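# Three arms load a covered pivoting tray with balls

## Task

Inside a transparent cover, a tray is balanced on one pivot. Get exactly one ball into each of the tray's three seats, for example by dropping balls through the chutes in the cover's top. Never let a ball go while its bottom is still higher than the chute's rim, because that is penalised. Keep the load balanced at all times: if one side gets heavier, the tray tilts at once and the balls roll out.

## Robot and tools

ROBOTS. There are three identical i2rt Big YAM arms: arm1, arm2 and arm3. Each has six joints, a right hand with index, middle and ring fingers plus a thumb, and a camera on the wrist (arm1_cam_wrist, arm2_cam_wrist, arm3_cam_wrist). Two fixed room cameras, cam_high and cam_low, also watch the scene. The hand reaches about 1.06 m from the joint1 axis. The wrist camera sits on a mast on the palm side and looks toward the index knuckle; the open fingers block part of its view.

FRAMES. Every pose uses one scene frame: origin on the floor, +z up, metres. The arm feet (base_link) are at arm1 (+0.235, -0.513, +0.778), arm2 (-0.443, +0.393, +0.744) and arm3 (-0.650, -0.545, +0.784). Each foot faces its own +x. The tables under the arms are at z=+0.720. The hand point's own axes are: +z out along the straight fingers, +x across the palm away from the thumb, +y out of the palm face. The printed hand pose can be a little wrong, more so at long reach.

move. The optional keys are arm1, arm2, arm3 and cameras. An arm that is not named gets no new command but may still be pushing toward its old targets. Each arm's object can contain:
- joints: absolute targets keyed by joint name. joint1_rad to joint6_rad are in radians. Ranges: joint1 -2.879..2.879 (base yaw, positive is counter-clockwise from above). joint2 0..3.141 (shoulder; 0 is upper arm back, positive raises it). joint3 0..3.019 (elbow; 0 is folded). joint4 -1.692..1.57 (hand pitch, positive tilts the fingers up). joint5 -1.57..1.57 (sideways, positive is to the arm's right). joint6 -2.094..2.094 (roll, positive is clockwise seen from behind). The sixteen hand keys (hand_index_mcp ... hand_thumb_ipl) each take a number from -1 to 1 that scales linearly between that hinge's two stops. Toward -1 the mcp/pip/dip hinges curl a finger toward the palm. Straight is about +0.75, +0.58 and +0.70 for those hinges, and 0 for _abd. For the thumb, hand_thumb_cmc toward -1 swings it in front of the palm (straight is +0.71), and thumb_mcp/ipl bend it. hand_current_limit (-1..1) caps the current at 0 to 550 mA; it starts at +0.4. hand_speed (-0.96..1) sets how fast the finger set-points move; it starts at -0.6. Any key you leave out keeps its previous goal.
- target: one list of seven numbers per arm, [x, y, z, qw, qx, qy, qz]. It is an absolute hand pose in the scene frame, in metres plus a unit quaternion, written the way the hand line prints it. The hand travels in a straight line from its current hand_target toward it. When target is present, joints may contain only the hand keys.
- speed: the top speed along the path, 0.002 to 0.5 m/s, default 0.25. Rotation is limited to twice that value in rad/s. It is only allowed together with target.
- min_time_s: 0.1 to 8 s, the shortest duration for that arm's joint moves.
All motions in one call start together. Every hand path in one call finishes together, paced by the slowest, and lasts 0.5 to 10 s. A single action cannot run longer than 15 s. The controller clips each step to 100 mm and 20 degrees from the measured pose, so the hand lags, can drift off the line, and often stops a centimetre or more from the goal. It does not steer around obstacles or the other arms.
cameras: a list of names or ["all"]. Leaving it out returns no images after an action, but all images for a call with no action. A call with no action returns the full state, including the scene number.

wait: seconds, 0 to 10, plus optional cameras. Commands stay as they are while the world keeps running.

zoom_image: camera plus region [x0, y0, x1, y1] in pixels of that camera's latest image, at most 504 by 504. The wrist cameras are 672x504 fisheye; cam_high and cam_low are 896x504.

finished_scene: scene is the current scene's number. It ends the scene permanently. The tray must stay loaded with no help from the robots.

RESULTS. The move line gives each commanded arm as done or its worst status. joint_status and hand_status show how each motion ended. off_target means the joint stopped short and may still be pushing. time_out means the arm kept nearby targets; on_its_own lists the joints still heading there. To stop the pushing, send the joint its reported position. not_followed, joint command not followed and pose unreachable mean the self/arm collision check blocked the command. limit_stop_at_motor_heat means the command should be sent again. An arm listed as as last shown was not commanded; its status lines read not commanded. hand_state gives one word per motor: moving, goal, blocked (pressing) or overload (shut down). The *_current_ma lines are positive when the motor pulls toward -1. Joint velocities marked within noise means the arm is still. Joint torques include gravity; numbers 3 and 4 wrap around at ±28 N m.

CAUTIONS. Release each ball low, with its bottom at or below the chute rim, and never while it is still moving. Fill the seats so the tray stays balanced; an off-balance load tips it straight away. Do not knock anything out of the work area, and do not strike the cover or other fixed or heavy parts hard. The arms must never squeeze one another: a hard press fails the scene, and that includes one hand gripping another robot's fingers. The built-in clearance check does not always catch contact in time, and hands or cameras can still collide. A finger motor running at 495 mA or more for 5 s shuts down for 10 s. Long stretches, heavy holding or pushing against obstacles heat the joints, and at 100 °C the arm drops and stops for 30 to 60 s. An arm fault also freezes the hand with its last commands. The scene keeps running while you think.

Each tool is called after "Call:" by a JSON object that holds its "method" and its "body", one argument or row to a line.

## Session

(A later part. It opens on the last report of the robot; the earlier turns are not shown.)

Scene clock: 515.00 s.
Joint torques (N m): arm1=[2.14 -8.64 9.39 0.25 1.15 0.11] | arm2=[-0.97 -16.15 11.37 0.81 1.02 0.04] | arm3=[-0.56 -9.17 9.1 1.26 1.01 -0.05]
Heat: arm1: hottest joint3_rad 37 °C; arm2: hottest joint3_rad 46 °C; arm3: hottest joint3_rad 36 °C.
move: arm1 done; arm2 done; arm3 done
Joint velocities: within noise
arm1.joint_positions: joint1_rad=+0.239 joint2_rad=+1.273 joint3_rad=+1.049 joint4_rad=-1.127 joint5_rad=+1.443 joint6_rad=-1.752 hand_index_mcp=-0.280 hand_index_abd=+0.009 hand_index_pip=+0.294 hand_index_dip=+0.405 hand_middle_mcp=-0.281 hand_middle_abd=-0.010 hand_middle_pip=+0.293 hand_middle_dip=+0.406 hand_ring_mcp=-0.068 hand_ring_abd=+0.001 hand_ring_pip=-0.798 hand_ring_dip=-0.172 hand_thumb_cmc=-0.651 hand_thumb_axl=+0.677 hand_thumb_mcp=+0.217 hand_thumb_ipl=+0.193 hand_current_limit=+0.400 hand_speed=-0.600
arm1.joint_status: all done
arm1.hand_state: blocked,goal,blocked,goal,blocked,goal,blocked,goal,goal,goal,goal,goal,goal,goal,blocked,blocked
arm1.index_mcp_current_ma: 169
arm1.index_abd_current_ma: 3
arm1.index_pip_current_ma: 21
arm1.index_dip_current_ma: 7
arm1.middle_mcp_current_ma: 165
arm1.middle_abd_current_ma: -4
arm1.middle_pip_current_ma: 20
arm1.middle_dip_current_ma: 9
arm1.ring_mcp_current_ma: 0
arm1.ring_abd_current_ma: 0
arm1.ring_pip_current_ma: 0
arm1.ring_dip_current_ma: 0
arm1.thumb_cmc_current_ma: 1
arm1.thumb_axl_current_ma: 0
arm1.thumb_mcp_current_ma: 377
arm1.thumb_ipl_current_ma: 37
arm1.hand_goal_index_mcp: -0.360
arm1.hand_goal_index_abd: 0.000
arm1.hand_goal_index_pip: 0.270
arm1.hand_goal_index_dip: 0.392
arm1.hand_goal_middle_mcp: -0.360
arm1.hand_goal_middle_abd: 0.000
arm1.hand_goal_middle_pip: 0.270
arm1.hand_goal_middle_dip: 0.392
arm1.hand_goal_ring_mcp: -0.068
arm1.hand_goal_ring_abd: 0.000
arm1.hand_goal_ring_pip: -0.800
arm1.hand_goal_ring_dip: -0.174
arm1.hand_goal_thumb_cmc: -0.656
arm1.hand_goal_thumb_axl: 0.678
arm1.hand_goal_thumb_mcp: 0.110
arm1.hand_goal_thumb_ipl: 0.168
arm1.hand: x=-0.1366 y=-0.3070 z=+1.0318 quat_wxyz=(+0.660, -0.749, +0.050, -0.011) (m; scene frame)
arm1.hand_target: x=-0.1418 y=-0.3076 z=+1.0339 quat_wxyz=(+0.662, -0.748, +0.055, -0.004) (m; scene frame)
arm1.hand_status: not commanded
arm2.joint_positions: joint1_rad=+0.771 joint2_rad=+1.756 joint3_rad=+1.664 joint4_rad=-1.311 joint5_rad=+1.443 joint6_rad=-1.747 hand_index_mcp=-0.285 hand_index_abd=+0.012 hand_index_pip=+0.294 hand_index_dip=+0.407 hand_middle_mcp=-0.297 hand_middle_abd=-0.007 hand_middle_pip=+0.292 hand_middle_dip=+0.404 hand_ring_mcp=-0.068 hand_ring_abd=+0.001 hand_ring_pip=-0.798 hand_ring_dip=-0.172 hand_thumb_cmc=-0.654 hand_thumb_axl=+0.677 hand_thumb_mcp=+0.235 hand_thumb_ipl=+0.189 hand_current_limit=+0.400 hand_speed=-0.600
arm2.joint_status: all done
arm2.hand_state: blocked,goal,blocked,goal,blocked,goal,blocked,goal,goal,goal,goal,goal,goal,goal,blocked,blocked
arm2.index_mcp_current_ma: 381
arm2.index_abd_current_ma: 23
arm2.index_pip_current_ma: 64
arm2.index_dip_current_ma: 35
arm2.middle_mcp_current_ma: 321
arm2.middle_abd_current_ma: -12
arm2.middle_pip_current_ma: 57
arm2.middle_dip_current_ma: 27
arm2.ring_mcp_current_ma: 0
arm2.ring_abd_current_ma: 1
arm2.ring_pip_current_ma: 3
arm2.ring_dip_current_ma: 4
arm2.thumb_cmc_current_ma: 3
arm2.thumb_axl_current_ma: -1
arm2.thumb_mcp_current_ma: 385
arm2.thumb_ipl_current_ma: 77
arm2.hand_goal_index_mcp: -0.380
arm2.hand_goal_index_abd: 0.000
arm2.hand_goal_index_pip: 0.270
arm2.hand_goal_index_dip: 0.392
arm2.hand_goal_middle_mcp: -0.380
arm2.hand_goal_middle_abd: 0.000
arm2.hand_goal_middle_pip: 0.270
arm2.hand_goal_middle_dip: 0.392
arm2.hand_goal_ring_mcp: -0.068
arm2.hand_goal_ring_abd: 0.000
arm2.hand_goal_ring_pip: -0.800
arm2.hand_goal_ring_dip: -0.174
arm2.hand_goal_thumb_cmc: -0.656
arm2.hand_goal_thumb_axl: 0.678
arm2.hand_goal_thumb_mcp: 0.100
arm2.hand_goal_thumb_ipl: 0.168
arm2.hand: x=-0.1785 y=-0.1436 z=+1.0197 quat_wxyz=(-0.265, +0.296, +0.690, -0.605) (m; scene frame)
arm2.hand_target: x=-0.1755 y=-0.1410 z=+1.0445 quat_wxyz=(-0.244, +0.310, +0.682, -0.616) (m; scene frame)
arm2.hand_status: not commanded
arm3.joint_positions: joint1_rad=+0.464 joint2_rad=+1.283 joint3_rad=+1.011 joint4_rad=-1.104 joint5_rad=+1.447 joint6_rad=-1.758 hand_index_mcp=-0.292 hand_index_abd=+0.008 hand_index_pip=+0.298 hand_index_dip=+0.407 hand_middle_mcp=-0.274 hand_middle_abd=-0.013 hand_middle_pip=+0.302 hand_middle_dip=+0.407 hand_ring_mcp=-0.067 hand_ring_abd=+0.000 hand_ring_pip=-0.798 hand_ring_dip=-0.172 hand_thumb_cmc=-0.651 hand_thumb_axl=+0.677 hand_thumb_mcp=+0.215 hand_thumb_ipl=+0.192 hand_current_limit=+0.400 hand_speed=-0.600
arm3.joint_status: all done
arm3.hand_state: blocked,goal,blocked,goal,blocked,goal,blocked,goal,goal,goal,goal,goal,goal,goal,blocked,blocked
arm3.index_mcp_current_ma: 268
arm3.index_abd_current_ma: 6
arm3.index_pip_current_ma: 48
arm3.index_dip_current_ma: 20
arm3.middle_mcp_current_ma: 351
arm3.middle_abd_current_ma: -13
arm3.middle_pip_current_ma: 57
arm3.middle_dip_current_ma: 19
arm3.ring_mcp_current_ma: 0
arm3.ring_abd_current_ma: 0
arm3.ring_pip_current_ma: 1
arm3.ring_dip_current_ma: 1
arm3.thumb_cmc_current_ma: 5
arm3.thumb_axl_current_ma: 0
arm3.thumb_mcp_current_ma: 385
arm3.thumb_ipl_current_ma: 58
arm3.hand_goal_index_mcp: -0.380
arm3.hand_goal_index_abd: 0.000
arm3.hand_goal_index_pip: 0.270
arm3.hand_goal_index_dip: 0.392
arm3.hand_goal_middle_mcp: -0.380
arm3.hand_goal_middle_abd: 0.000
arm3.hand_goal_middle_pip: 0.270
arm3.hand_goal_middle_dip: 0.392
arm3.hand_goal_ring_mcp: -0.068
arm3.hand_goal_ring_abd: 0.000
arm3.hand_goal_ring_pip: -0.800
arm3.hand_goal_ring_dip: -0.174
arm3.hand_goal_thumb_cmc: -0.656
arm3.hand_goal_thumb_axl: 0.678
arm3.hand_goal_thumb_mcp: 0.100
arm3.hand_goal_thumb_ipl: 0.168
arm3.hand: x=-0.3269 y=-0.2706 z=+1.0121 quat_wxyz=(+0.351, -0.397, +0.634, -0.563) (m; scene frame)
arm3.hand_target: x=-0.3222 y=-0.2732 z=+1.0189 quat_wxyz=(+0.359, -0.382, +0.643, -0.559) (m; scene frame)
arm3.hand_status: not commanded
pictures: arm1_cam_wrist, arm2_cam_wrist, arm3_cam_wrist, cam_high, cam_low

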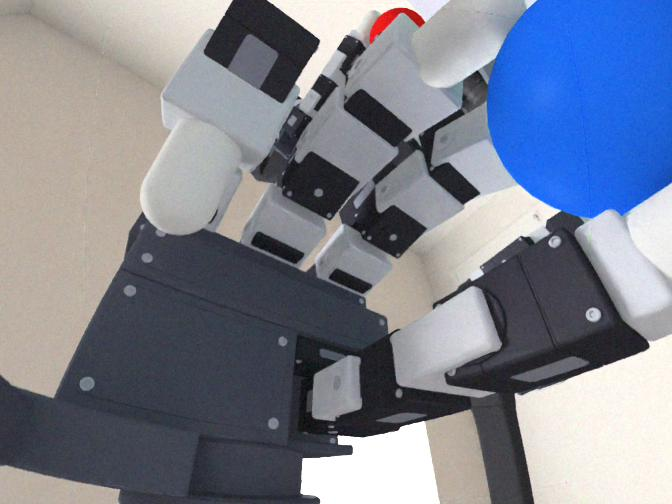

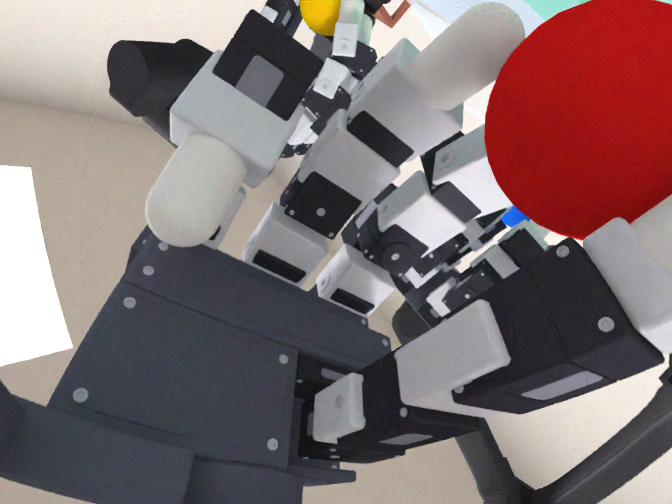

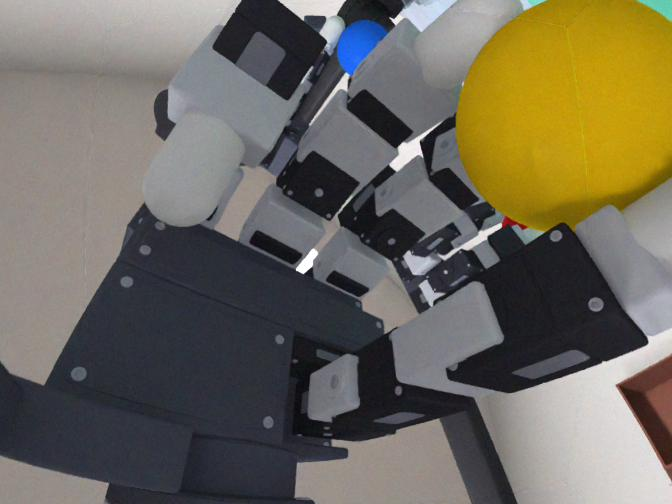

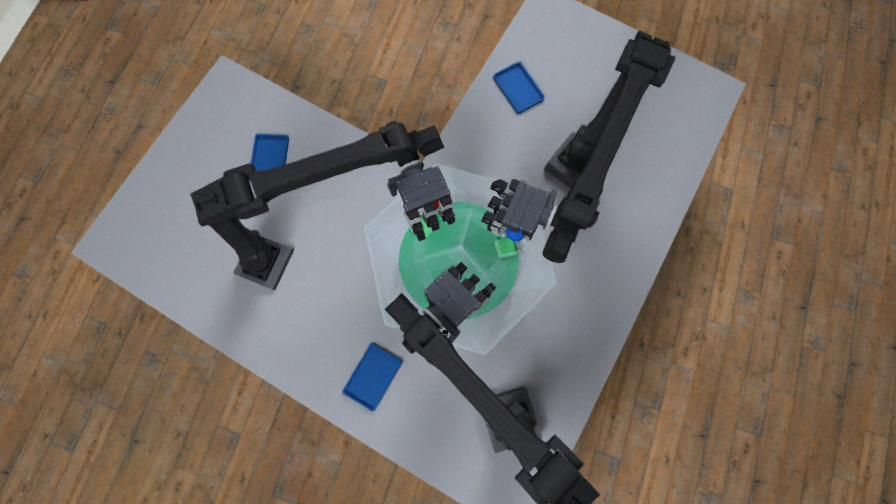

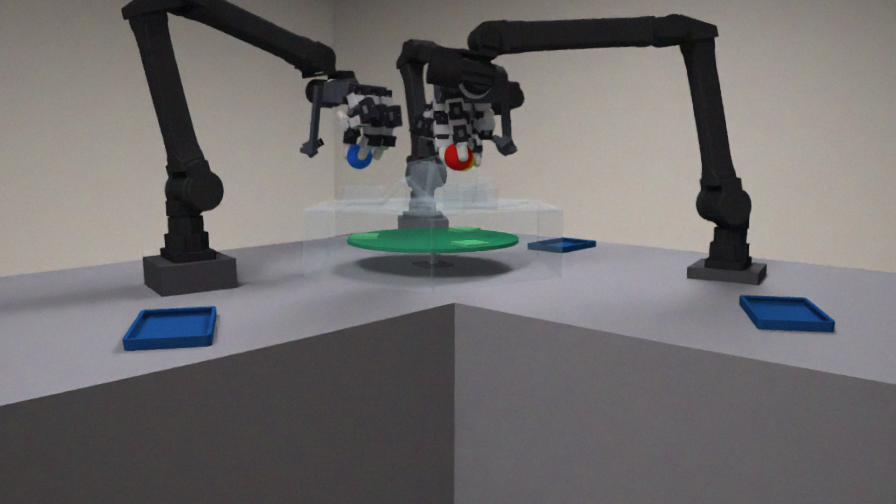

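Call:
{"method": "move", "body": {
  "arm1": {"joints":{"joint2_rad":1.340,"joint3_rad":1.023,"joint4_rad":-1.027},"min_time_s":2},
  "arm2": {"joints":{"joint1_rad":0.737,"joint2_rad":1.664,"joint3_rad":1.541,"joint4_rad":-1.2265},"min_time_s":2},
  "arm3": {"joints":{"joint1_rad":0.526,"joint2_rad":1.2486,"joint3_rad":0.9547,"joint4_rad":-1.0556},"min_time_s":2},
  "cameras": ["cam_high","cam_low"]
}}

Call:
{"method": "zoom_image", "body": {
  "camera": "cam_high",
  "region": [480, 205, 540, 265]
}}

Call:
{"method": "zoom_image", "body": {
  "camera": "cam_high",
  "region": [400, 180, 460, 240]
}}

Call:
{"method": "zoom_image", "body": {
  "camera": "cam_low",
  "region": [330, 140, 430, 240]
}}

Call:
{"method": "zoom_image", "body": {
  "camera": "cam_low",
  "region": [430, 150, 505, 225]
}}

Scene clock: 559.60 s.
Joint torques (N m): arm1=[2.2 -9.47 9.14 0.24 1.16 0.11] | arm2=[-1.96 -15.91 11.17 0.81 1.02 0.05] | arm3=[1.55 -8.64 8.91 1.2 1.01 -0.05]
Heat: arm1: hottest joint3_rad 34 °C; arm2: hottest joint3_rad 42 °C; arm3: hottest joint3_rad 35 °C.
move: arm1 done; arm2 done; arm3 done
Joint velocities: within noise
arm1.joint_positions: joint1_rad=+0.239 joint2_rad=+1.335 joint3_rad=+1.017 joint4_rad=-1.038 joint5_rad=+1.443 joint6_rad=-1.752 hand_index_mcp=-0.280 hand_index_abd=+0.009 hand_index_pip=+0.294 hand_index_dip=+0.405 hand_middle_mcp=-0.281 hand_middle_abd=-0.010 hand_middle_pip=+0.293 hand_middle_dip=+0.406 hand_ring_mcp=-0.068 hand_ring_abd=+0.001 hand_ring_pip=-0.798 hand_ring_dip=-0.172 hand_thumb_cmc=-0.651 hand_thumb_axl=+0.677 hand_thumb_mcp=+0.217 hand_thumb_ipl=+0.193 hand_current_limit=+0.400 hand_speed=-0.600
arm1.joint_status: all done
arm1.hand_state: blocked,goal,blocked,goal,blocked,goal,blocked,goal,goal,goal,goal,goal,goal,goal,blocked,blocked
arm1.index_mcp_current_ma: 169
arm1.index_abd_current_ma: 3
arm1.index_pip_current_ma: 21
arm1.index_dip_current_ma: 7
arm1.middle_mcp_current_ma: 165
arm1.middle_abd_current_ma: -4
arm1.middle_pip_current_ma: 20
arm1.middle_dip_current_ma: 9
arm1.ring_mcp_current_ma: 0
arm1.ring_abd_current_ma: 0
arm1.ring_pip_current_ma: 0
arm1.ring_dip_current_ma: 0
arm1.thumb_cmc_current_ma: 1
arm1.thumb_axl_current_ma: 0
arm1.thumb_mcp_current_ma: 377
arm1.thumb_ipl_current_ma: 37
arm1.hand_goal_index_mcp: -0.360
arm1.hand_goal_index_abd: 0.000
arm1.hand_goal_index_pip: 0.270
arm1.hand_goal_index_dip: 0.392
arm1.hand_goal_middle_mcp: -0.360
arm1.hand_goal_middle_abd: 0.000
arm1.hand_goal_middle_pip: 0.270
arm1.hand_goal_middle_dip: 0.392
arm1.hand_goal_ring_mcp: -0.068
arm1.hand_goal_ring_abd: 0.000
arm1.hand_goal_ring_pip: -0.800
arm1.hand_goal_ring_dip: -0.174
arm1.hand_goal_thumb_cmc: -0.656
arm1.hand_goal_thumb_axl: 0.678
arm1.hand_goal_thumb_mcp: 0.110
arm1.hand_goal_thumb_ipl: 0.168
arm1.hand: x=-0.1501 y=-0.3056 z=+0.9993 quat_wxyz=(+0.660, -0.750, +0.048, -0.013) (m; scene frame)
arm1.hand_target: x=-0.1553 y=-0.3063 z=+1.0012 quat_wxyz=(+0.662, -0.748, +0.053, -0.006) (m; scene frame)
arm1.hand_status: not commanded
arm2.joint_positions: joint1_rad=+0.744 joint2_rad=+1.704 joint3_rad=+1.532 joint4_rad=-1.238 joint5_rad=+1.443 joint6_rad=-1.747 hand_index_mcp=-0.285 hand_index_abd=+0.012 hand_index_pip=+0.294 hand_index_dip=+0.407 hand_middle_mcp=-0.297 hand_middle_abd=-0.007 hand_middle_pip=+0.292 hand_middle_dip=+0.404 hand_ring_mcp=-0.068 hand_ring_abd=+0.001 hand_ring_pip=-0.798 hand_ring_dip=-0.172 hand_thumb_cmc=-0.654 hand_thumb_axl=+0.677 hand_thumb_mcp=+0.235 hand_thumb_ipl=+0.189 hand_current_limit=+0.400 hand_speed=-0.600
arm2.joint_status: all done
arm2.hand_state: blocked,goal,blocked,goal,blocked,goal,blocked,goal,goal,goal,goal,goal,goal,goal,blocked,blocked
arm2.index_mcp_current_ma: 381
arm2.index_abd_current_ma: 23
arm2.index_pip_current_ma: 64
arm2.index_dip_current_ma: 35
arm2.middle_mcp_current_ma: 321
arm2.middle_abd_current_ma: -12
arm2.middle_pip_current_ma: 57
arm2.middle_dip_current_ma: 27
arm2.ring_mcp_current_ma: 0
arm2.ring_abd_current_ma: 1
arm2.ring_pip_current_ma: 3
arm2.ring_dip_current_ma: 4
arm2.thumb_cmc_current_ma: 3
arm2.thumb_axl_current_ma: -1
arm2.thumb_mcp_current_ma: 385
arm2.thumb_ipl_current_ma: 77
arm2.hand_goal_index_mcp: -0.380
arm2.hand_goal_index_abd: 0.000
arm2.hand_goal_index_pip: 0.270
arm2.hand_goal_index_dip: 0.392
arm2.hand_goal_middle_mcp: -0.380
arm2.hand_goal_middle_abd: 0.000
arm2.hand_goal_middle_pip: 0.270
arm2.hand_goal_middle_dip: 0.392
arm2.hand_goal_ring_mcp: -0.068
arm2.hand_goal_ring_abd: 0.000
arm2.hand_goal_ring_pip: -0.800
arm2.hand_goal_ring_dip: -0.174
arm2.hand_goal_thumb_cmc: -0.656
arm2.hand_goal_thumb_axl: 0.678
arm2.hand_goal_thumb_mcp: 0.100
arm2.hand_goal_thumb_ipl: 0.168
arm2.hand: x=-0.2090 y=-0.1322 z=+0.9961 quat_wxyz=(-0.275, +0.303, +0.687, -0.600) (m; scene frame)
arm2.hand_target: x=-0.2139 y=-0.1332 z=+1.0224 quat_wxyz=(-0.258, +0.323, +0.675, -0.611) (m; scene frame)
arm2.hand_status: not commanded
arm3.joint_positions: joint1_rad=+0.513 joint2_rad=+1.262 joint3_rad=+0.953 joint4_rad=-1.067 joint5_rad=+1.447 joint6_rad=-1.758 hand_index_mcp=-0.292 hand_index_abd=+0.008 hand_index_pip=+0.298 hand_index_dip=+0.407 hand_middle_mcp=-0.274 hand_middle_abd=-0.013 hand_middle_pip=+0.302 hand_middle_dip=+0.407 hand_ring_mcp=-0.067 hand_ring_abd=+0.000 hand_ring_pip=-0.798 hand_ring_dip=-0.172 hand_thumb_cmc=-0.651 hand_thumb_axl=+0.677 hand_thumb_mcp=+0.215 hand_thumb_ipl=+0.192 hand_current_limit=+0.400 hand_speed=-0.600
arm3.joint_status: all done
arm3.hand_state: blocked,goal,blocked,goal,blocked,goal,blocked,goal,goal,goal,goal,goal,goal,goal,blocked,blocked
arm3.index_mcp_current_ma: 268
arm3.index_abd_current_ma: 6
arm3.index_pip_current_ma: 48
arm3.index_dip_current_ma: 20
arm3.middle_mcp_current_ma: 351
arm3.middle_abd_current_ma: -13
arm3.middle_pip_current_ma: 57
arm3.middle_dip_current_ma: 19
arm3.ring_mcp_current_ma: 0
arm3.ring_abd_current_ma: 0
arm3.ring_pip_current_ma: 1
arm3.ring_dip_current_ma: 1
arm3.thumb_cmc_current_ma: 5
arm3.thumb_axl_current_ma: 0
arm3.thumb_mcp_current_ma: 385
arm3.thumb_ipl_current_ma: 58
arm3.hand_goal_index_mcp: -0.380
arm3.hand_goal_index_abd: 0.000
arm3.hand_goal_index_pip: 0.270
arm3.hand_goal_index_dip: 0.392
arm3.hand_goal_middle_mcp: -0.380
arm3.hand_goal_middle_abd: 0.000
arm3.hand_goal_middle_pip: 0.270
arm3.hand_goal_middle_dip: 0.392
arm3.hand_goal_ring_mcp: -0.068
arm3.hand_goal_ring_abd: 0.000
arm3.hand_goal_ring_pip: -0.800
arm3.hand_goal_ring_dip: -0.174
arm3.hand_goal_thumb_cmc: -0.656
arm3.hand_goal_thumb_axl: 0.678
arm3.hand_goal_thumb_mcp: 0.100
arm3.hand_goal_thumb_ipl: 0.168
arm3.hand: x=-0.3456 y=-0.2663 z=+0.9976 quat_wxyz=(+0.364, -0.413, +0.624, -0.554) (m; scene frame)
arm3.hand_target: x=-0.3484 y=-0.2602 z=+1.0040 quat_wxyz=(+0.379, -0.406, +0.628, -0.545) (m; scene frame)
arm3.hand_status: not commanded
pictures: cam_high, cam_low

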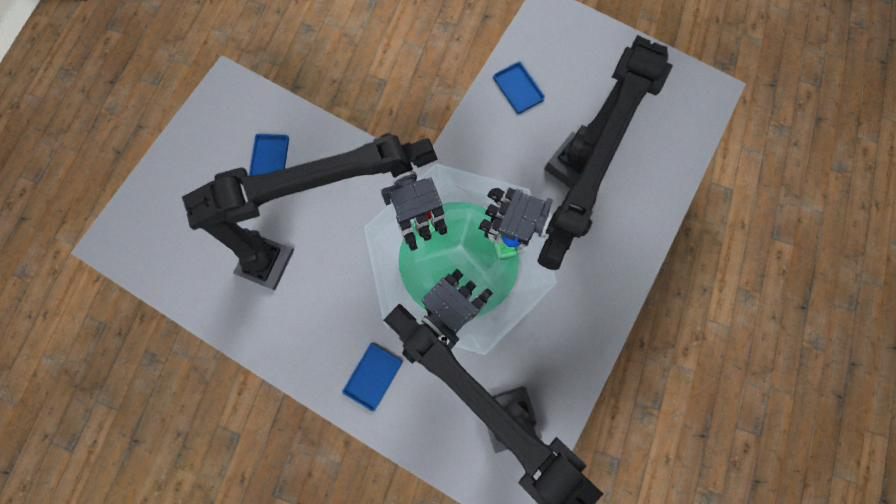

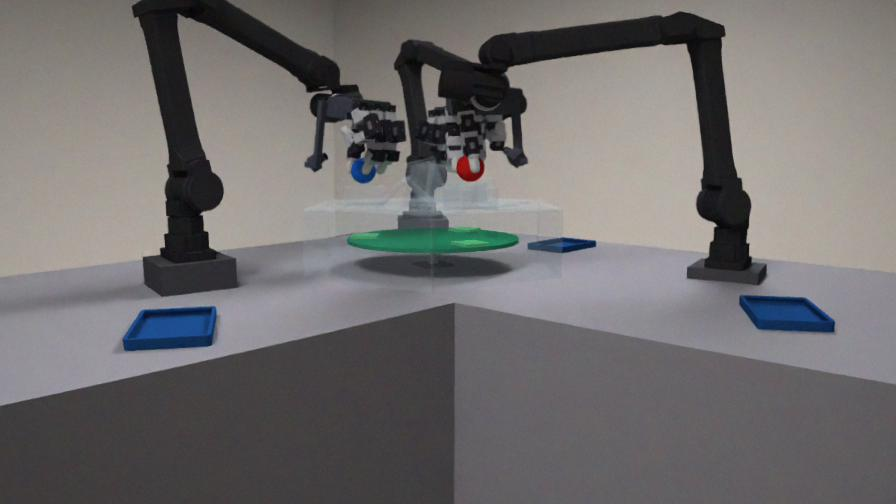

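Scaled by 8.400 from the camera's 896x504 image, which has a finer 1280x720 frame.

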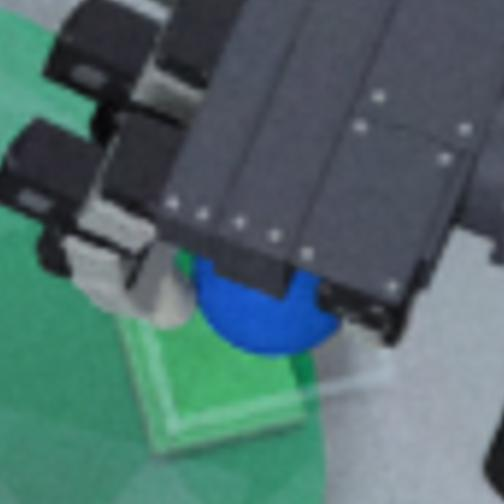

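Scaled by 8.400 from the camera's 896x504 image, which has a finer 1280x720 frame.

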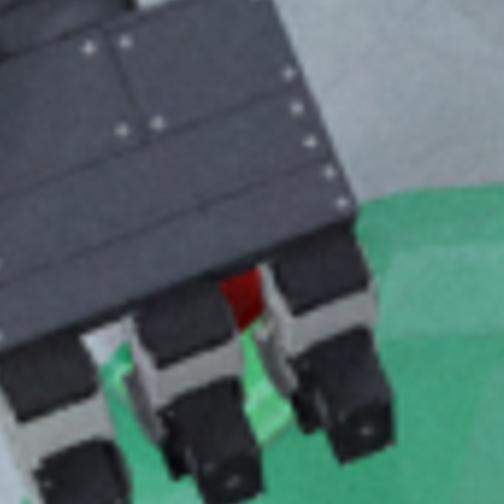

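Scaled by 5.040 from the camera's 896x504 image, which has a finer 1280x720 frame.

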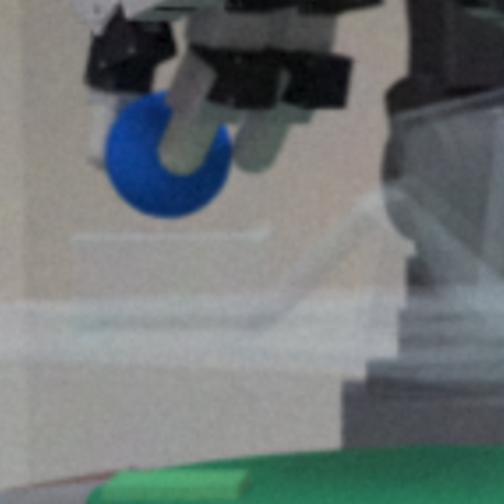

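Scaled by 6.720 from the camera's 896x504 image, which has a finer 1280x720 frame.

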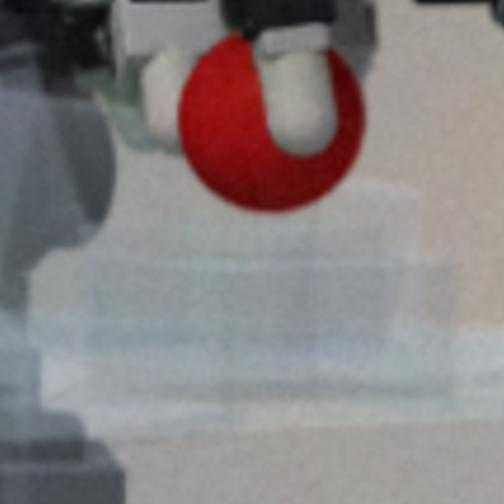

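Call:
{"method": "move", "body": {
  "arm1": {"joints":{"joint2_rad":1.3527,"joint3_rad":0.9875,"joint4_rad":-0.979},"min_time_s":2},
  "arm2": {"joints":{"joint1_rad":0.7335,"joint2_rad":1.69,"joint3_rad":1.492,"joint4_rad":-1.1675},"min_time_s":2},
  "arm3": {"joints":{"joint2_rad":1.290,"joint3_rad":0.898,"joint4_rad":-0.979},"min_time_s":2},
  "cameras": ["all"]
}}

Call:
{"method": "zoom_image", "body": {
  "camera": "cam_high",
  "region": [480, 205, 540, 265]
}}

Call:
{"method": "zoom_image", "body": {
  "camera": "cam_high",
  "region": [400, 180, 460, 240]
}}

Call:
{"method": "zoom_image", "body": {
  "camera": "cam_low",
  "region": [330, 140, 430, 240]
}}

Call:
{"method": "zoom_image", "body": {
  "camera": "cam_low",
  "region": [430, 150, 505, 225]
}}

Scene clock: 593.97 s.
Joint torques (N m): arm1=[2.2 -9.35 8.92 0.28 1.15 0.11] | arm2=[-2.02 -13.8 11.07 0.87 1.03 0.05] | arm3=[1.49 -6.3 8.16 1.17 0.98 -0.07]
Heat: arm1: hottest joint3_rad 34 °C; arm2: hottest joint3_rad 44 °C; arm3: hottest joint3_rad 33 °C.
move: arm1 done; arm2 done; arm3 done
Joint velocities: within noise
arm1.joint_positions: joint1_rad=+0.239 joint2_rad=+1.347 joint3_rad=+0.982 joint4_rad=-0.990 joint5_rad=+1.443 joint6_rad=-1.752 hand_index_mcp=-0.280 hand_index_abd=+0.009 hand_index_pip=+0.294 hand_index_dip=+0.405 hand_middle_mcp=-0.281 hand_middle_abd=-0.010 hand_middle_pip=+0.293 hand_middle_dip=+0.406 hand_ring_mcp=-0.068 hand_ring_abd=+0.001 hand_ring_pip=-0.798 hand_ring_dip=-0.172 hand_thumb_cmc=-0.651 hand_thumb_axl=+0.677 hand_thumb_mcp=+0.217 hand_thumb_ipl=+0.193 hand_current_limit=+0.400 hand_speed=-0.600
arm1.joint_status: all done
arm1.hand_state: blocked,goal,blocked,goal,blocked,goal,blocked,goal,goal,goal,goal,goal,goal,goal,blocked,blocked
arm1.index_mcp_current_ma: 169
arm1.index_abd_current_ma: 3
arm1.index_pip_current_ma: 21
arm1.index_dip_current_ma: 7
arm1.middle_mcp_current_ma: 165
arm1.middle_abd_current_ma: -4
arm1.middle_pip_current_ma: 20
arm1.middle_dip_current_ma: 9
arm1.ring_mcp_current_ma: 0
arm1.ring_abd_current_ma: 0
arm1.ring_pip_current_ma: 0
arm1.ring_dip_current_ma: 0
arm1.thumb_cmc_current_ma: 1
arm1.thumb_axl_current_ma: 0
arm1.thumb_mcp_current_ma: 377
arm1.thumb_ipl_current_ma: 37
arm1.hand_goal_index_mcp: -0.360
arm1.hand_goal_index_abd: 0.000
arm1.hand_goal_index_pip: 0.270
arm1.hand_goal_index_dip: 0.392
arm1.hand_goal_middle_mcp: -0.360
arm1.hand_goal_middle_abd: 0.000
arm1.hand_goal_middle_pip: 0.270
arm1.hand_goal_middle_dip: 0.392
arm1.hand_goal_ring_mcp: -0.068
arm1.hand_goal_ring_abd: 0.000
arm1.hand_goal_ring_pip: -0.800
arm1.hand_goal_ring_dip: -0.174
arm1.hand_goal_thumb_cmc: -0.656
arm1.hand_goal_thumb_axl: 0.678
arm1.hand_goal_thumb_mcp: 0.110
arm1.hand_goal_thumb_ipl: 0.168
arm1.hand: x=-0.1490 y=-0.3058 z=+0.9827 quat_wxyz=(+0.660, -0.750, +0.049, -0.013) (m; scene frame)
arm1.hand_target: x=-0.1541 y=-0.3065 z=+0.9841 quat_wxyz=(+0.662, -0.748, +0.053, -0.006) (m; scene frame)
arm1.hand_status: not commanded
arm2.joint_positions: joint1_rad=+0.741 joint2_rad=+1.703 joint3_rad=+1.482 joint4_rad=-1.180 joint5_rad=+1.443 joint6_rad=-1.747 hand_index_mcp=-0.285 hand_index_abd=+0.012 hand_index_pip=+0.294 hand_index_dip=+0.407 hand_middle_mcp=-0.297 hand_middle_abd=-0.007 hand_middle_pip=+0.292 hand_middle_dip=+0.404 hand_ring_mcp=-0.068 hand_ring_abd=+0.001 hand_ring_pip=-0.798 hand_ring_dip=-0.172 hand_thumb_cmc=-0.654 hand_thumb_axl=+0.677 hand_thumb_mcp=+0.235 hand_thumb_ipl=+0.189 hand_current_limit=+0.400 hand_speed=-0.600
arm2.joint_status: all done
arm2.hand_state: blocked,goal,blocked,goal,blocked,goal,blocked,goal,goal,goal,goal,goal,goal,goal,blocked,blocked
arm2.index_mcp_current_ma: 381
arm2.index_abd_current_ma: 23
arm2.index_pip_current_ma: 64
arm2.index_dip_current_ma: 35
arm2.middle_mcp_current_ma: 321
arm2.middle_abd_current_ma: -12
arm2.middle_pip_current_ma: 57
arm2.middle_dip_current_ma: 27
arm2.ring_mcp_current_ma: 0
arm2.ring_abd_current_ma: 1
arm2.ring_pip_current_ma: 3
arm2.ring_dip_current_ma: 4
arm2.thumb_cmc_current_ma: 3
arm2.thumb_axl_current_ma: -1
arm2.thumb_mcp_current_ma: 385
arm2.thumb_ipl_current_ma: 77
arm2.hand_goal_index_mcp: -0.380
arm2.hand_goal_index_abd: 0.000
arm2.hand_goal_index_pip: 0.270
arm2.hand_goal_index_dip: 0.392
arm2.hand_goal_middle_mcp: -0.380
arm2.hand_goal_middle_abd: 0.000
arm2.hand_goal_middle_pip: 0.270
arm2.hand_goal_middle_dip: 0.392
arm2.hand_goal_ring_mcp: -0.068
arm2.hand_goal_ring_abd: 0.000
arm2.hand_goal_ring_pip: -0.800
arm2.hand_goal_ring_dip: -0.174
arm2.hand_goal_thumb_cmc: -0.656
arm2.hand_goal_thumb_axl: 0.678
arm2.hand_goal_thumb_mcp: 0.100
arm2.hand_goal_thumb_ipl: 0.168
arm2.hand: x=-0.2117 y=-0.1312 z=+0.9783 quat_wxyz=(-0.273, +0.307, +0.685, -0.602) (m; scene frame)
arm2.hand_target: x=-0.2143 y=-0.1356 z=+0.9905 quat_wxyz=(-0.264, +0.320, +0.677, -0.608) (m; scene frame)
arm2.hand_status: not commanded
arm3.joint_positions: joint1_rad=+0.513 joint2_rad=+1.273 joint3_rad=+0.903 joint4_rad=-0.988 joint5_rad=+1.448 joint6_rad=-1.758 hand_index_mcp=-0.292 hand_index_abd=+0.008 hand_index_pip=+0.301 hand_index_dip=+0.409 hand_middle_mcp=-0.274 hand_middle_abd=-0.013 hand_middle_pip=+0.304 hand_middle_dip=+0.407 hand_ring_mcp=-0.067 hand_ring_abd=+0.000 hand_ring_pip=-0.798 hand_ring_dip=-0.172 hand_thumb_cmc=-0.651 hand_thumb_axl=+0.677 hand_thumb_mcp=+0.212 hand_thumb_ipl=+0.192 hand_current_limit=+0.400 hand_speed=-0.600
arm3.joint_status: all done
arm3.hand_state: blocked,goal,blocked,goal,blocked,goal,blocked,goal,goal,goal,goal,goal,goal,goal,blocked,blocked
arm3.index_mcp_current_ma: 268
arm3.index_abd_current_ma: 6
arm3.index_pip_current_ma: 54
arm3.index_dip_current_ma: 23
arm3.middle_mcp_current_ma: 351
arm3.middle_abd_current_ma: -13
arm3.middle_pip_current_ma: 64
arm3.middle_dip_current_ma: 19
arm3.ring_mcp_current_ma: 0
arm3.ring_abd_current_ma: 0
arm3.ring_pip_current_ma: 1
arm3.ring_dip_current_ma: 1
arm3.thumb_cmc_current_ma: 5
arm3.thumb_axl_current_ma: 0
arm3.thumb_mcp_current_ma: 385
arm3.thumb_ipl_current_ma: 58
arm3.hand_goal_index_mcp: -0.380
arm3.hand_goal_index_abd: 0.000
arm3.hand_goal_index_pip: 0.270
arm3.hand_goal_index_dip: 0.392
arm3.hand_goal_middle_mcp: -0.380
arm3.hand_goal_middle_abd: 0.000
arm3.hand_goal_middle_pip: 0.270
arm3.hand_goal_middle_dip: 0.392
arm3.hand_goal_ring_mcp: -0.068
arm3.hand_goal_ring_abd: 0.000
arm3.hand_goal_ring_pip: -0.800
arm3.hand_goal_ring_dip: -0.174
arm3.hand_goal_thumb_cmc: -0.656
arm3.hand_goal_thumb_axl: 0.678
arm3.hand_goal_thumb_mcp: 0.100
arm3.hand_goal_thumb_ipl: 0.168
arm3.hand: x=-0.3459 y=-0.2673 z=+0.9772 quat_wxyz=(+0.370, -0.407, +0.627, -0.551) (m; scene frame)
arm3.hand_target: x=-0.3488 y=-0.2613 z=+0.9695 quat_wxyz=(+0.372, -0.412, +0.624, -0.549) (m; scene frame)
arm3.hand_status: not commanded
pictures: arm1_cam_wrist, arm2_cam_wrist, arm3_cam_wrist, cam_high, cam_low

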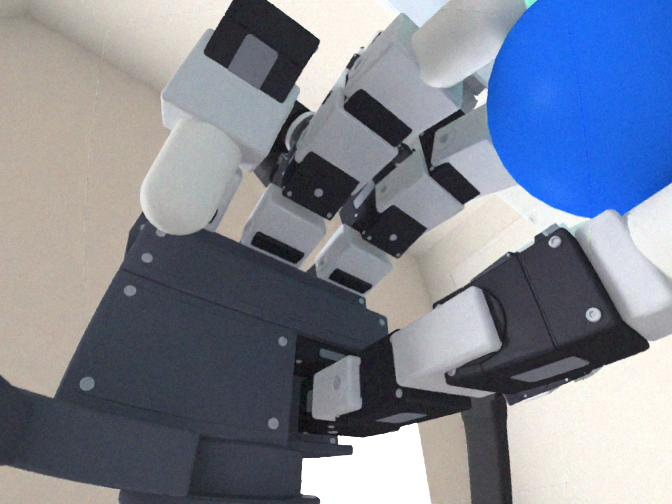

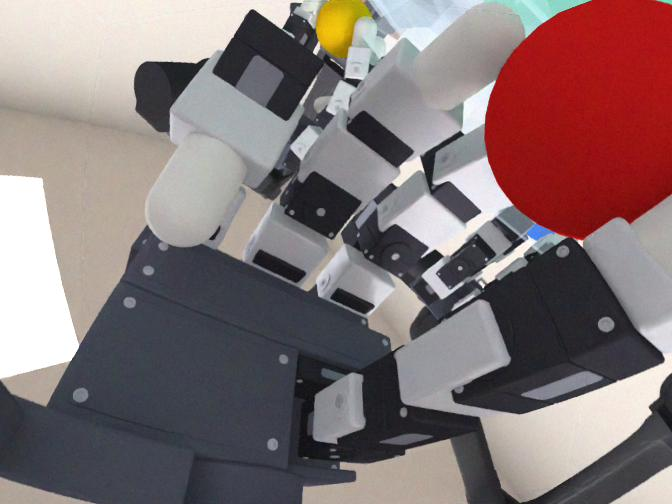

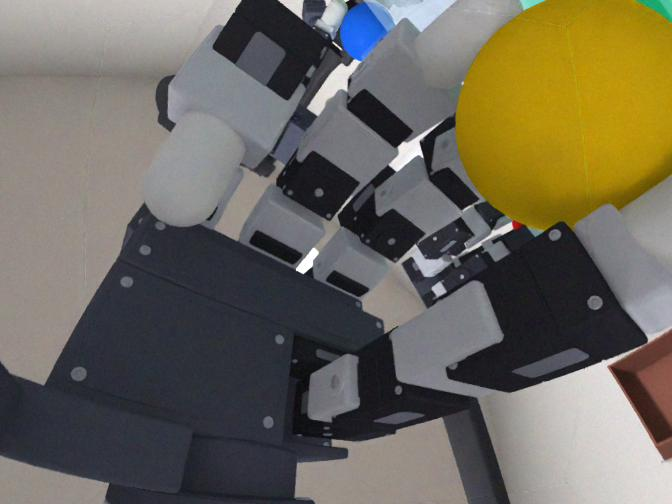

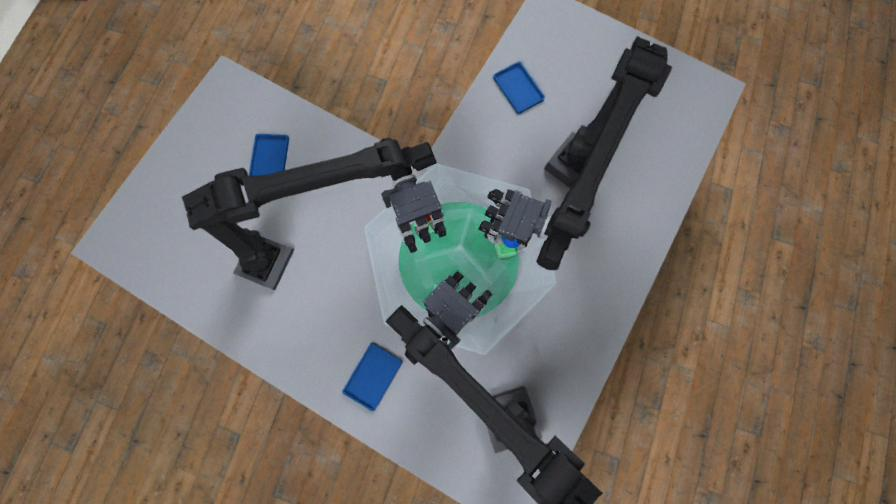

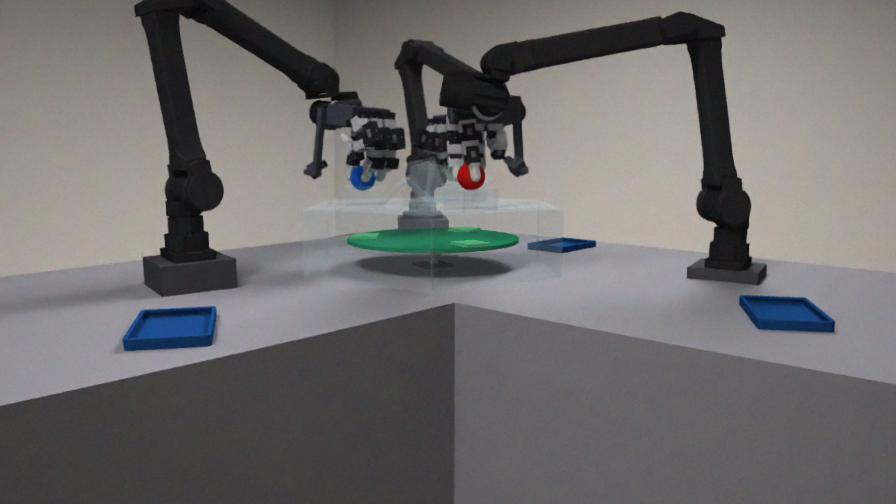

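Scaled by 8.400 from the camera's 896x504 image, which has a finer 1280x720 frame.

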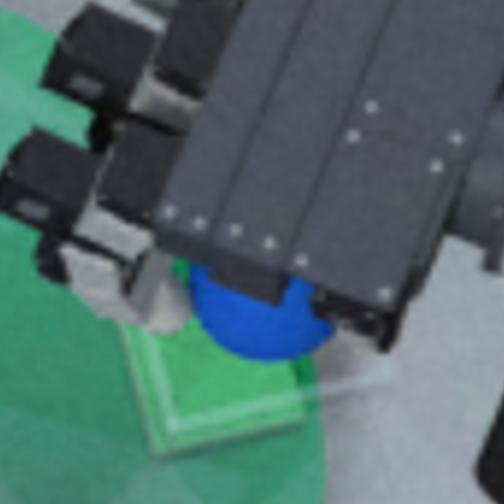

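Scaled by 8.400 from the camera's 896x504 image, which has a finer 1280x720 frame.

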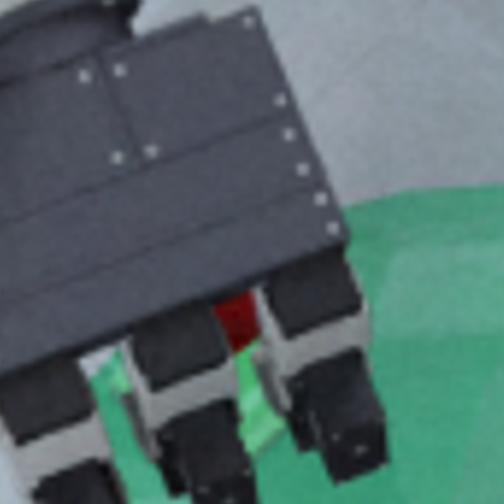

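Scaled by 5.040 from the camera's 896x504 image, which has a finer 1280x720 frame.

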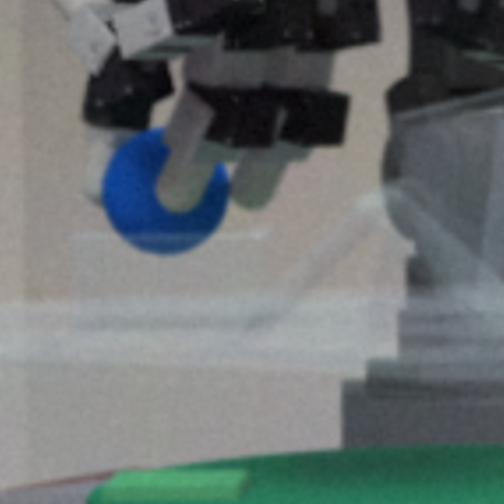

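Scaled by 6.720 from the camera's 896x504 image, which has a finer 1280x720 frame.

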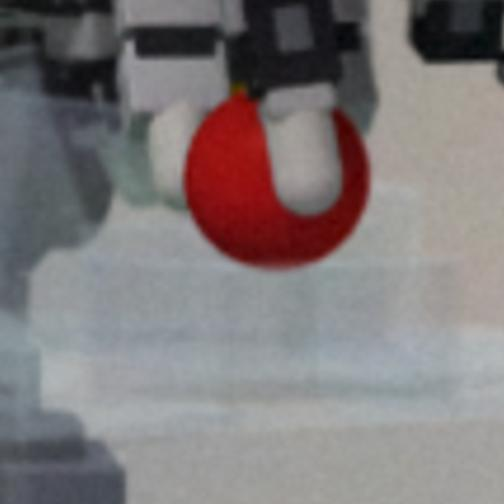

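Call:
{"method": "move", "body": {
  "arm2": {"joints":{"joint2_rad":1.71,"joint3_rad":1.473,"joint4_rad":-1.142},"min_time_s":1.5},
  "arm3": {"joints":{"joint2_rad":1.300,"joint3_rad":0.879,"joint4_rad":-0.9515},"min_time_s":1.5},
  "cameras": ["cam_high","cam_low"]
}}

Call:
{"method": "zoom_image", "body": {
  "camera": "cam_low",
  "region": [430, 150, 505, 225]
}}

Call:
{"method": "zoom_image", "body": {
  "camera": "cam_high",
  "region": [400, 180, 460, 240]
}}

Call:
{"method": "zoom_image", "body": {
  "camera": "cam_high",
  "region": [420, 250, 500, 330]
}}

Scene clock: 601.80 s.
Joint torques (N m): arm1=[2.26 -9.41 8.95 0.24 1.16 0.1] | arm2=[-2.02 -12.57 11.07 0.88 1.02 0.05] | arm3=[1.32 -5.6 7.49 1.09 0.73 -0.09]
Heat: arm1: hottest joint3_rad 34 °C; arm2: hottest joint3_rad 43 °C; arm3: hottest joint3_rad 33 °C.
move: arm2 done; arm3 done
Joint velocities: within noise
arm1: as last shown
arm2.joint_positions: joint1_rad=+0.741 joint2_rad=+1.707 joint3_rad=+1.464 joint4_rad=-1.154 joint5_rad=+1.443 joint6_rad=-1.747 hand_index_mcp=-0.285 hand_index_abd=+0.012 hand_index_pip=+0.294 hand_index_dip=+0.407 hand_middle_mcp=-0.297 hand_middle_abd=-0.007 hand_middle_pip=+0.292 hand_middle_dip=+0.404 hand_ring_mcp=-0.068 hand_ring_abd=+0.001 hand_ring_pip=-0.798 hand_ring_dip=-0.172 hand_thumb_cmc=-0.654 hand_thumb_axl=+0.677 hand_thumb_mcp=+0.235 hand_thumb_ipl=+0.189 hand_current_limit=+0.400 hand_speed=-0.600
arm2.joint_status: all done
arm2.hand_state: blocked,goal,blocked,goal,blocked,goal,blocked,goal,goal,goal,goal,goal,goal,goal,blocked,blocked
arm2.index_mcp_current_ma: 381
arm2.index_abd_current_ma: 23
arm2.index_pip_current_ma: 64
arm2.index_dip_current_ma: 35
arm2.middle_mcp_current_ma: 321
arm2.middle_abd_current_ma: -12
arm2.middle_pip_current_ma: 57
arm2.middle_dip_current_ma: 27
arm2.ring_mcp_current_ma: 0
arm2.ring_abd_current_ma: 1
arm2.ring_pip_current_ma: 3
arm2.ring_dip_current_ma: 4
arm2.thumb_cmc_current_ma: 3
arm2.thumb_axl_current_ma: -1
arm2.thumb_mcp_current_ma: 385
arm2.thumb_ipl_current_ma: 77
arm2.hand_goal_index_mcp: -0.380
arm2.hand_goal_index_abd: 0.000
arm2.hand_goal_index_pip: 0.270
arm2.hand_goal_index_dip: 0.392
arm2.hand_goal_middle_mcp: -0.380
arm2.hand_goal_middle_abd: 0.000
arm2.hand_goal_middle_pip: 0.270
arm2.hand_goal_middle_dip: 0.392
arm2.hand_goal_ring_mcp: -0.068
arm2.hand_goal_ring_abd: 0.000
arm2.hand_goal_ring_pip: -0.800
arm2.hand_goal_ring_dip: -0.174
arm2.hand_goal_thumb_cmc: -0.656
arm2.hand_goal_thumb_axl: 0.678
arm2.hand_goal_thumb_mcp: 0.100
arm2.hand_goal_thumb_ipl: 0.168
arm2.hand: x=-0.2118 y=-0.1312 z=+0.9698 quat_wxyz=(-0.272, +0.308, +0.685, -0.602) (m; scene frame)
arm2.hand_target: x=-0.2130 y=-0.1371 z=+0.9732 quat_wxyz=(-0.269, +0.316, +0.679, -0.605) (m; scene frame)
arm2.hand_status: not commanded
arm3.joint_positions: joint1_rad=+0.513 joint2_rad=+1.277 joint3_rad=+0.891 joint4_rad=-0.956 joint5_rad=+1.455 joint6_rad=-1.752 hand_index_mcp=-0.292 hand_index_abd=+0.015 hand_index_pip=+0.306 hand_index_dip=+0.412 hand_middle_mcp=-0.274 hand_middle_abd=-0.013 hand_middle_pip=+0.310 hand_middle_dip=+0.408 hand_ring_mcp=-0.067 hand_ring_abd=+0.000 hand_ring_pip=-0.798 hand_ring_dip=-0.172 hand_thumb_cmc=-0.651 hand_thumb_axl=+0.677 hand_thumb_mcp=+0.204 hand_thumb_ipl=+0.192 hand_current_limit=+0.400 hand_speed=-0.600
arm3.joint_status: all done
arm3.hand_state: blocked,goal,blocked,goal,blocked,goal,blocked,goal,goal,goal,goal,goal,goal,goal,blocked,blocked
arm3.index_mcp_current_ma: 268
arm3.index_abd_current_ma: 16
arm3.index_pip_current_ma: 69
arm3.index_dip_current_ma: 29
arm3.middle_mcp_current_ma: 351
arm3.middle_abd_current_ma: -13
arm3.middle_pip_current_ma: 80
arm3.middle_dip_current_ma: 22
arm3.ring_mcp_current_ma: 0
arm3.ring_abd_current_ma: 0
arm3.ring_pip_current_ma: 1
arm3.ring_dip_current_ma: 1
arm3.thumb_cmc_current_ma: 5
arm3.thumb_axl_current_ma: 0
arm3.thumb_mcp_current_ma: 385
arm3.thumb_ipl_current_ma: 58
arm3.hand_goal_index_mcp: -0.380
arm3.hand_goal_index_abd: 0.000
arm3.hand_goal_index_pip: 0.270
arm3.hand_goal_index_dip: 0.392
arm3.hand_goal_middle_mcp: -0.380
arm3.hand_goal_middle_abd: 0.000
arm3.hand_goal_middle_pip: 0.270
arm3.hand_goal_middle_dip: 0.392
arm3.hand_goal_ring_mcp: -0.068
arm3.hand_goal_ring_abd: 0.000
arm3.hand_goal_ring_pip: -0.800
arm3.hand_goal_ring_dip: -0.174
arm3.hand_goal_thumb_cmc: -0.656
arm3.hand_goal_thumb_axl: 0.678
arm3.hand_goal_thumb_mcp: 0.100
arm3.hand_goal_thumb_ipl: 0.168
arm3.hand: x=-0.3442 y=-0.2654 z=+0.9735 quat_wxyz=(+0.377, -0.400, +0.629, -0.549) (m; scene frame)
arm3.hand_target: x=-0.3492 y=-0.2621 z=+0.9597 quat_wxyz=(+0.372, -0.413, +0.624, -0.549) (m; scene frame)
arm3.hand_status: not commanded
pictures: cam_high, cam_low

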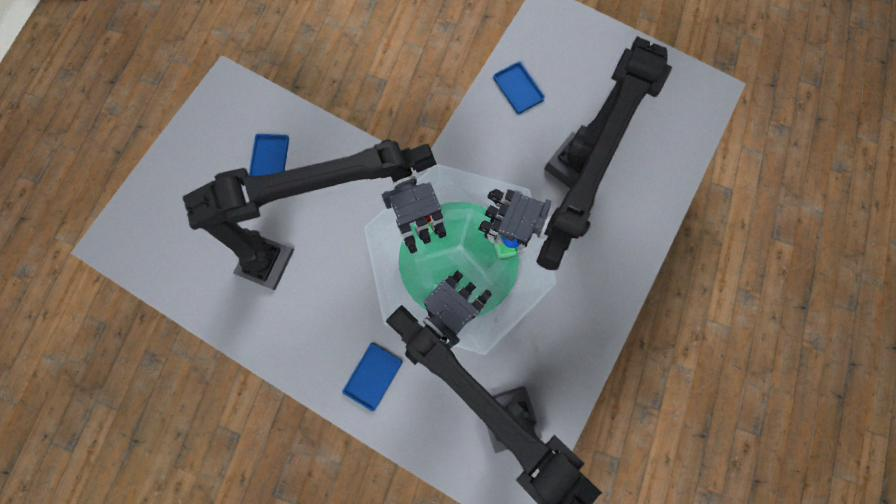

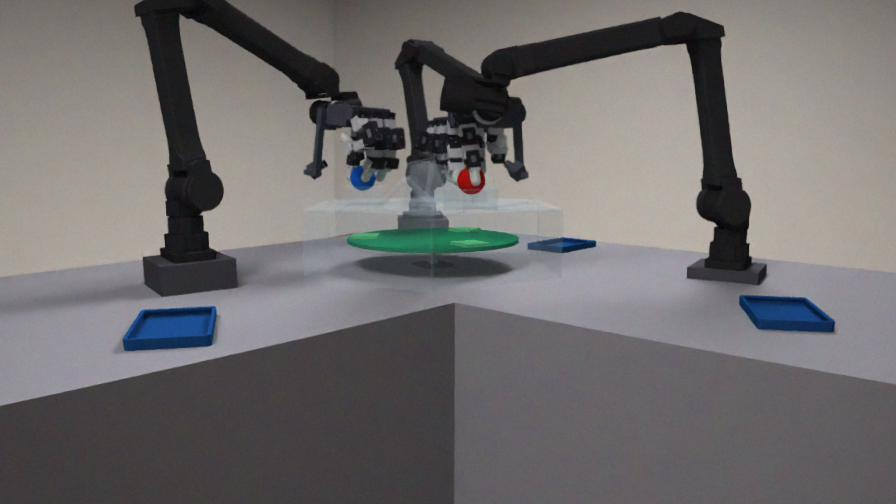

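Scaled by 6.720 from the camera's 896x504 image, which has a finer 1280x720 frame.

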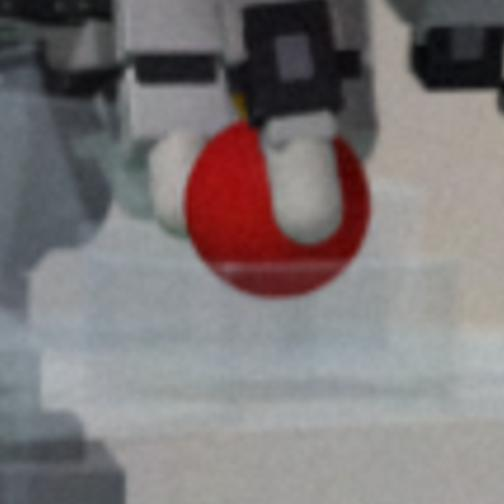

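Scaled by 8.400 from the camera's 896x504 image, which has a finer 1280x720 frame.

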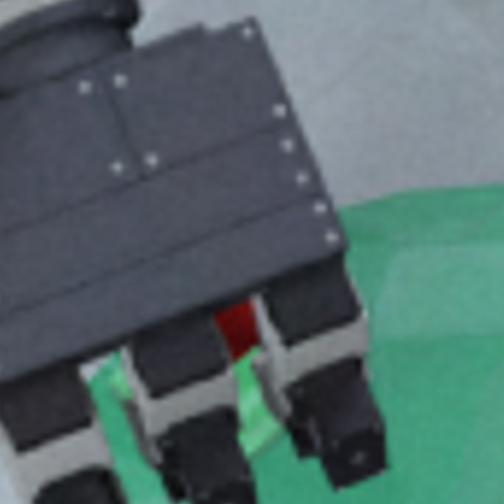

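Scaled by 6.300 from the camera's 896x504 image, which has a finer 1280x720 frame.

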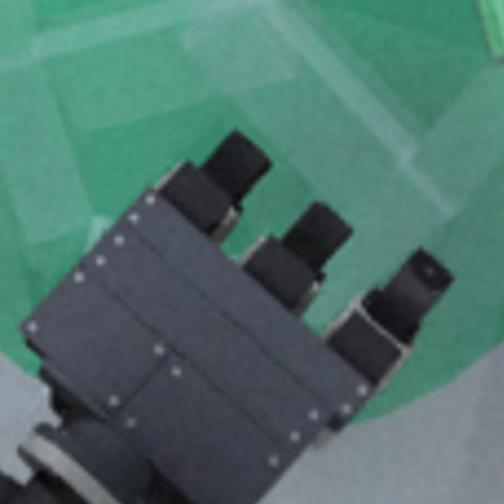

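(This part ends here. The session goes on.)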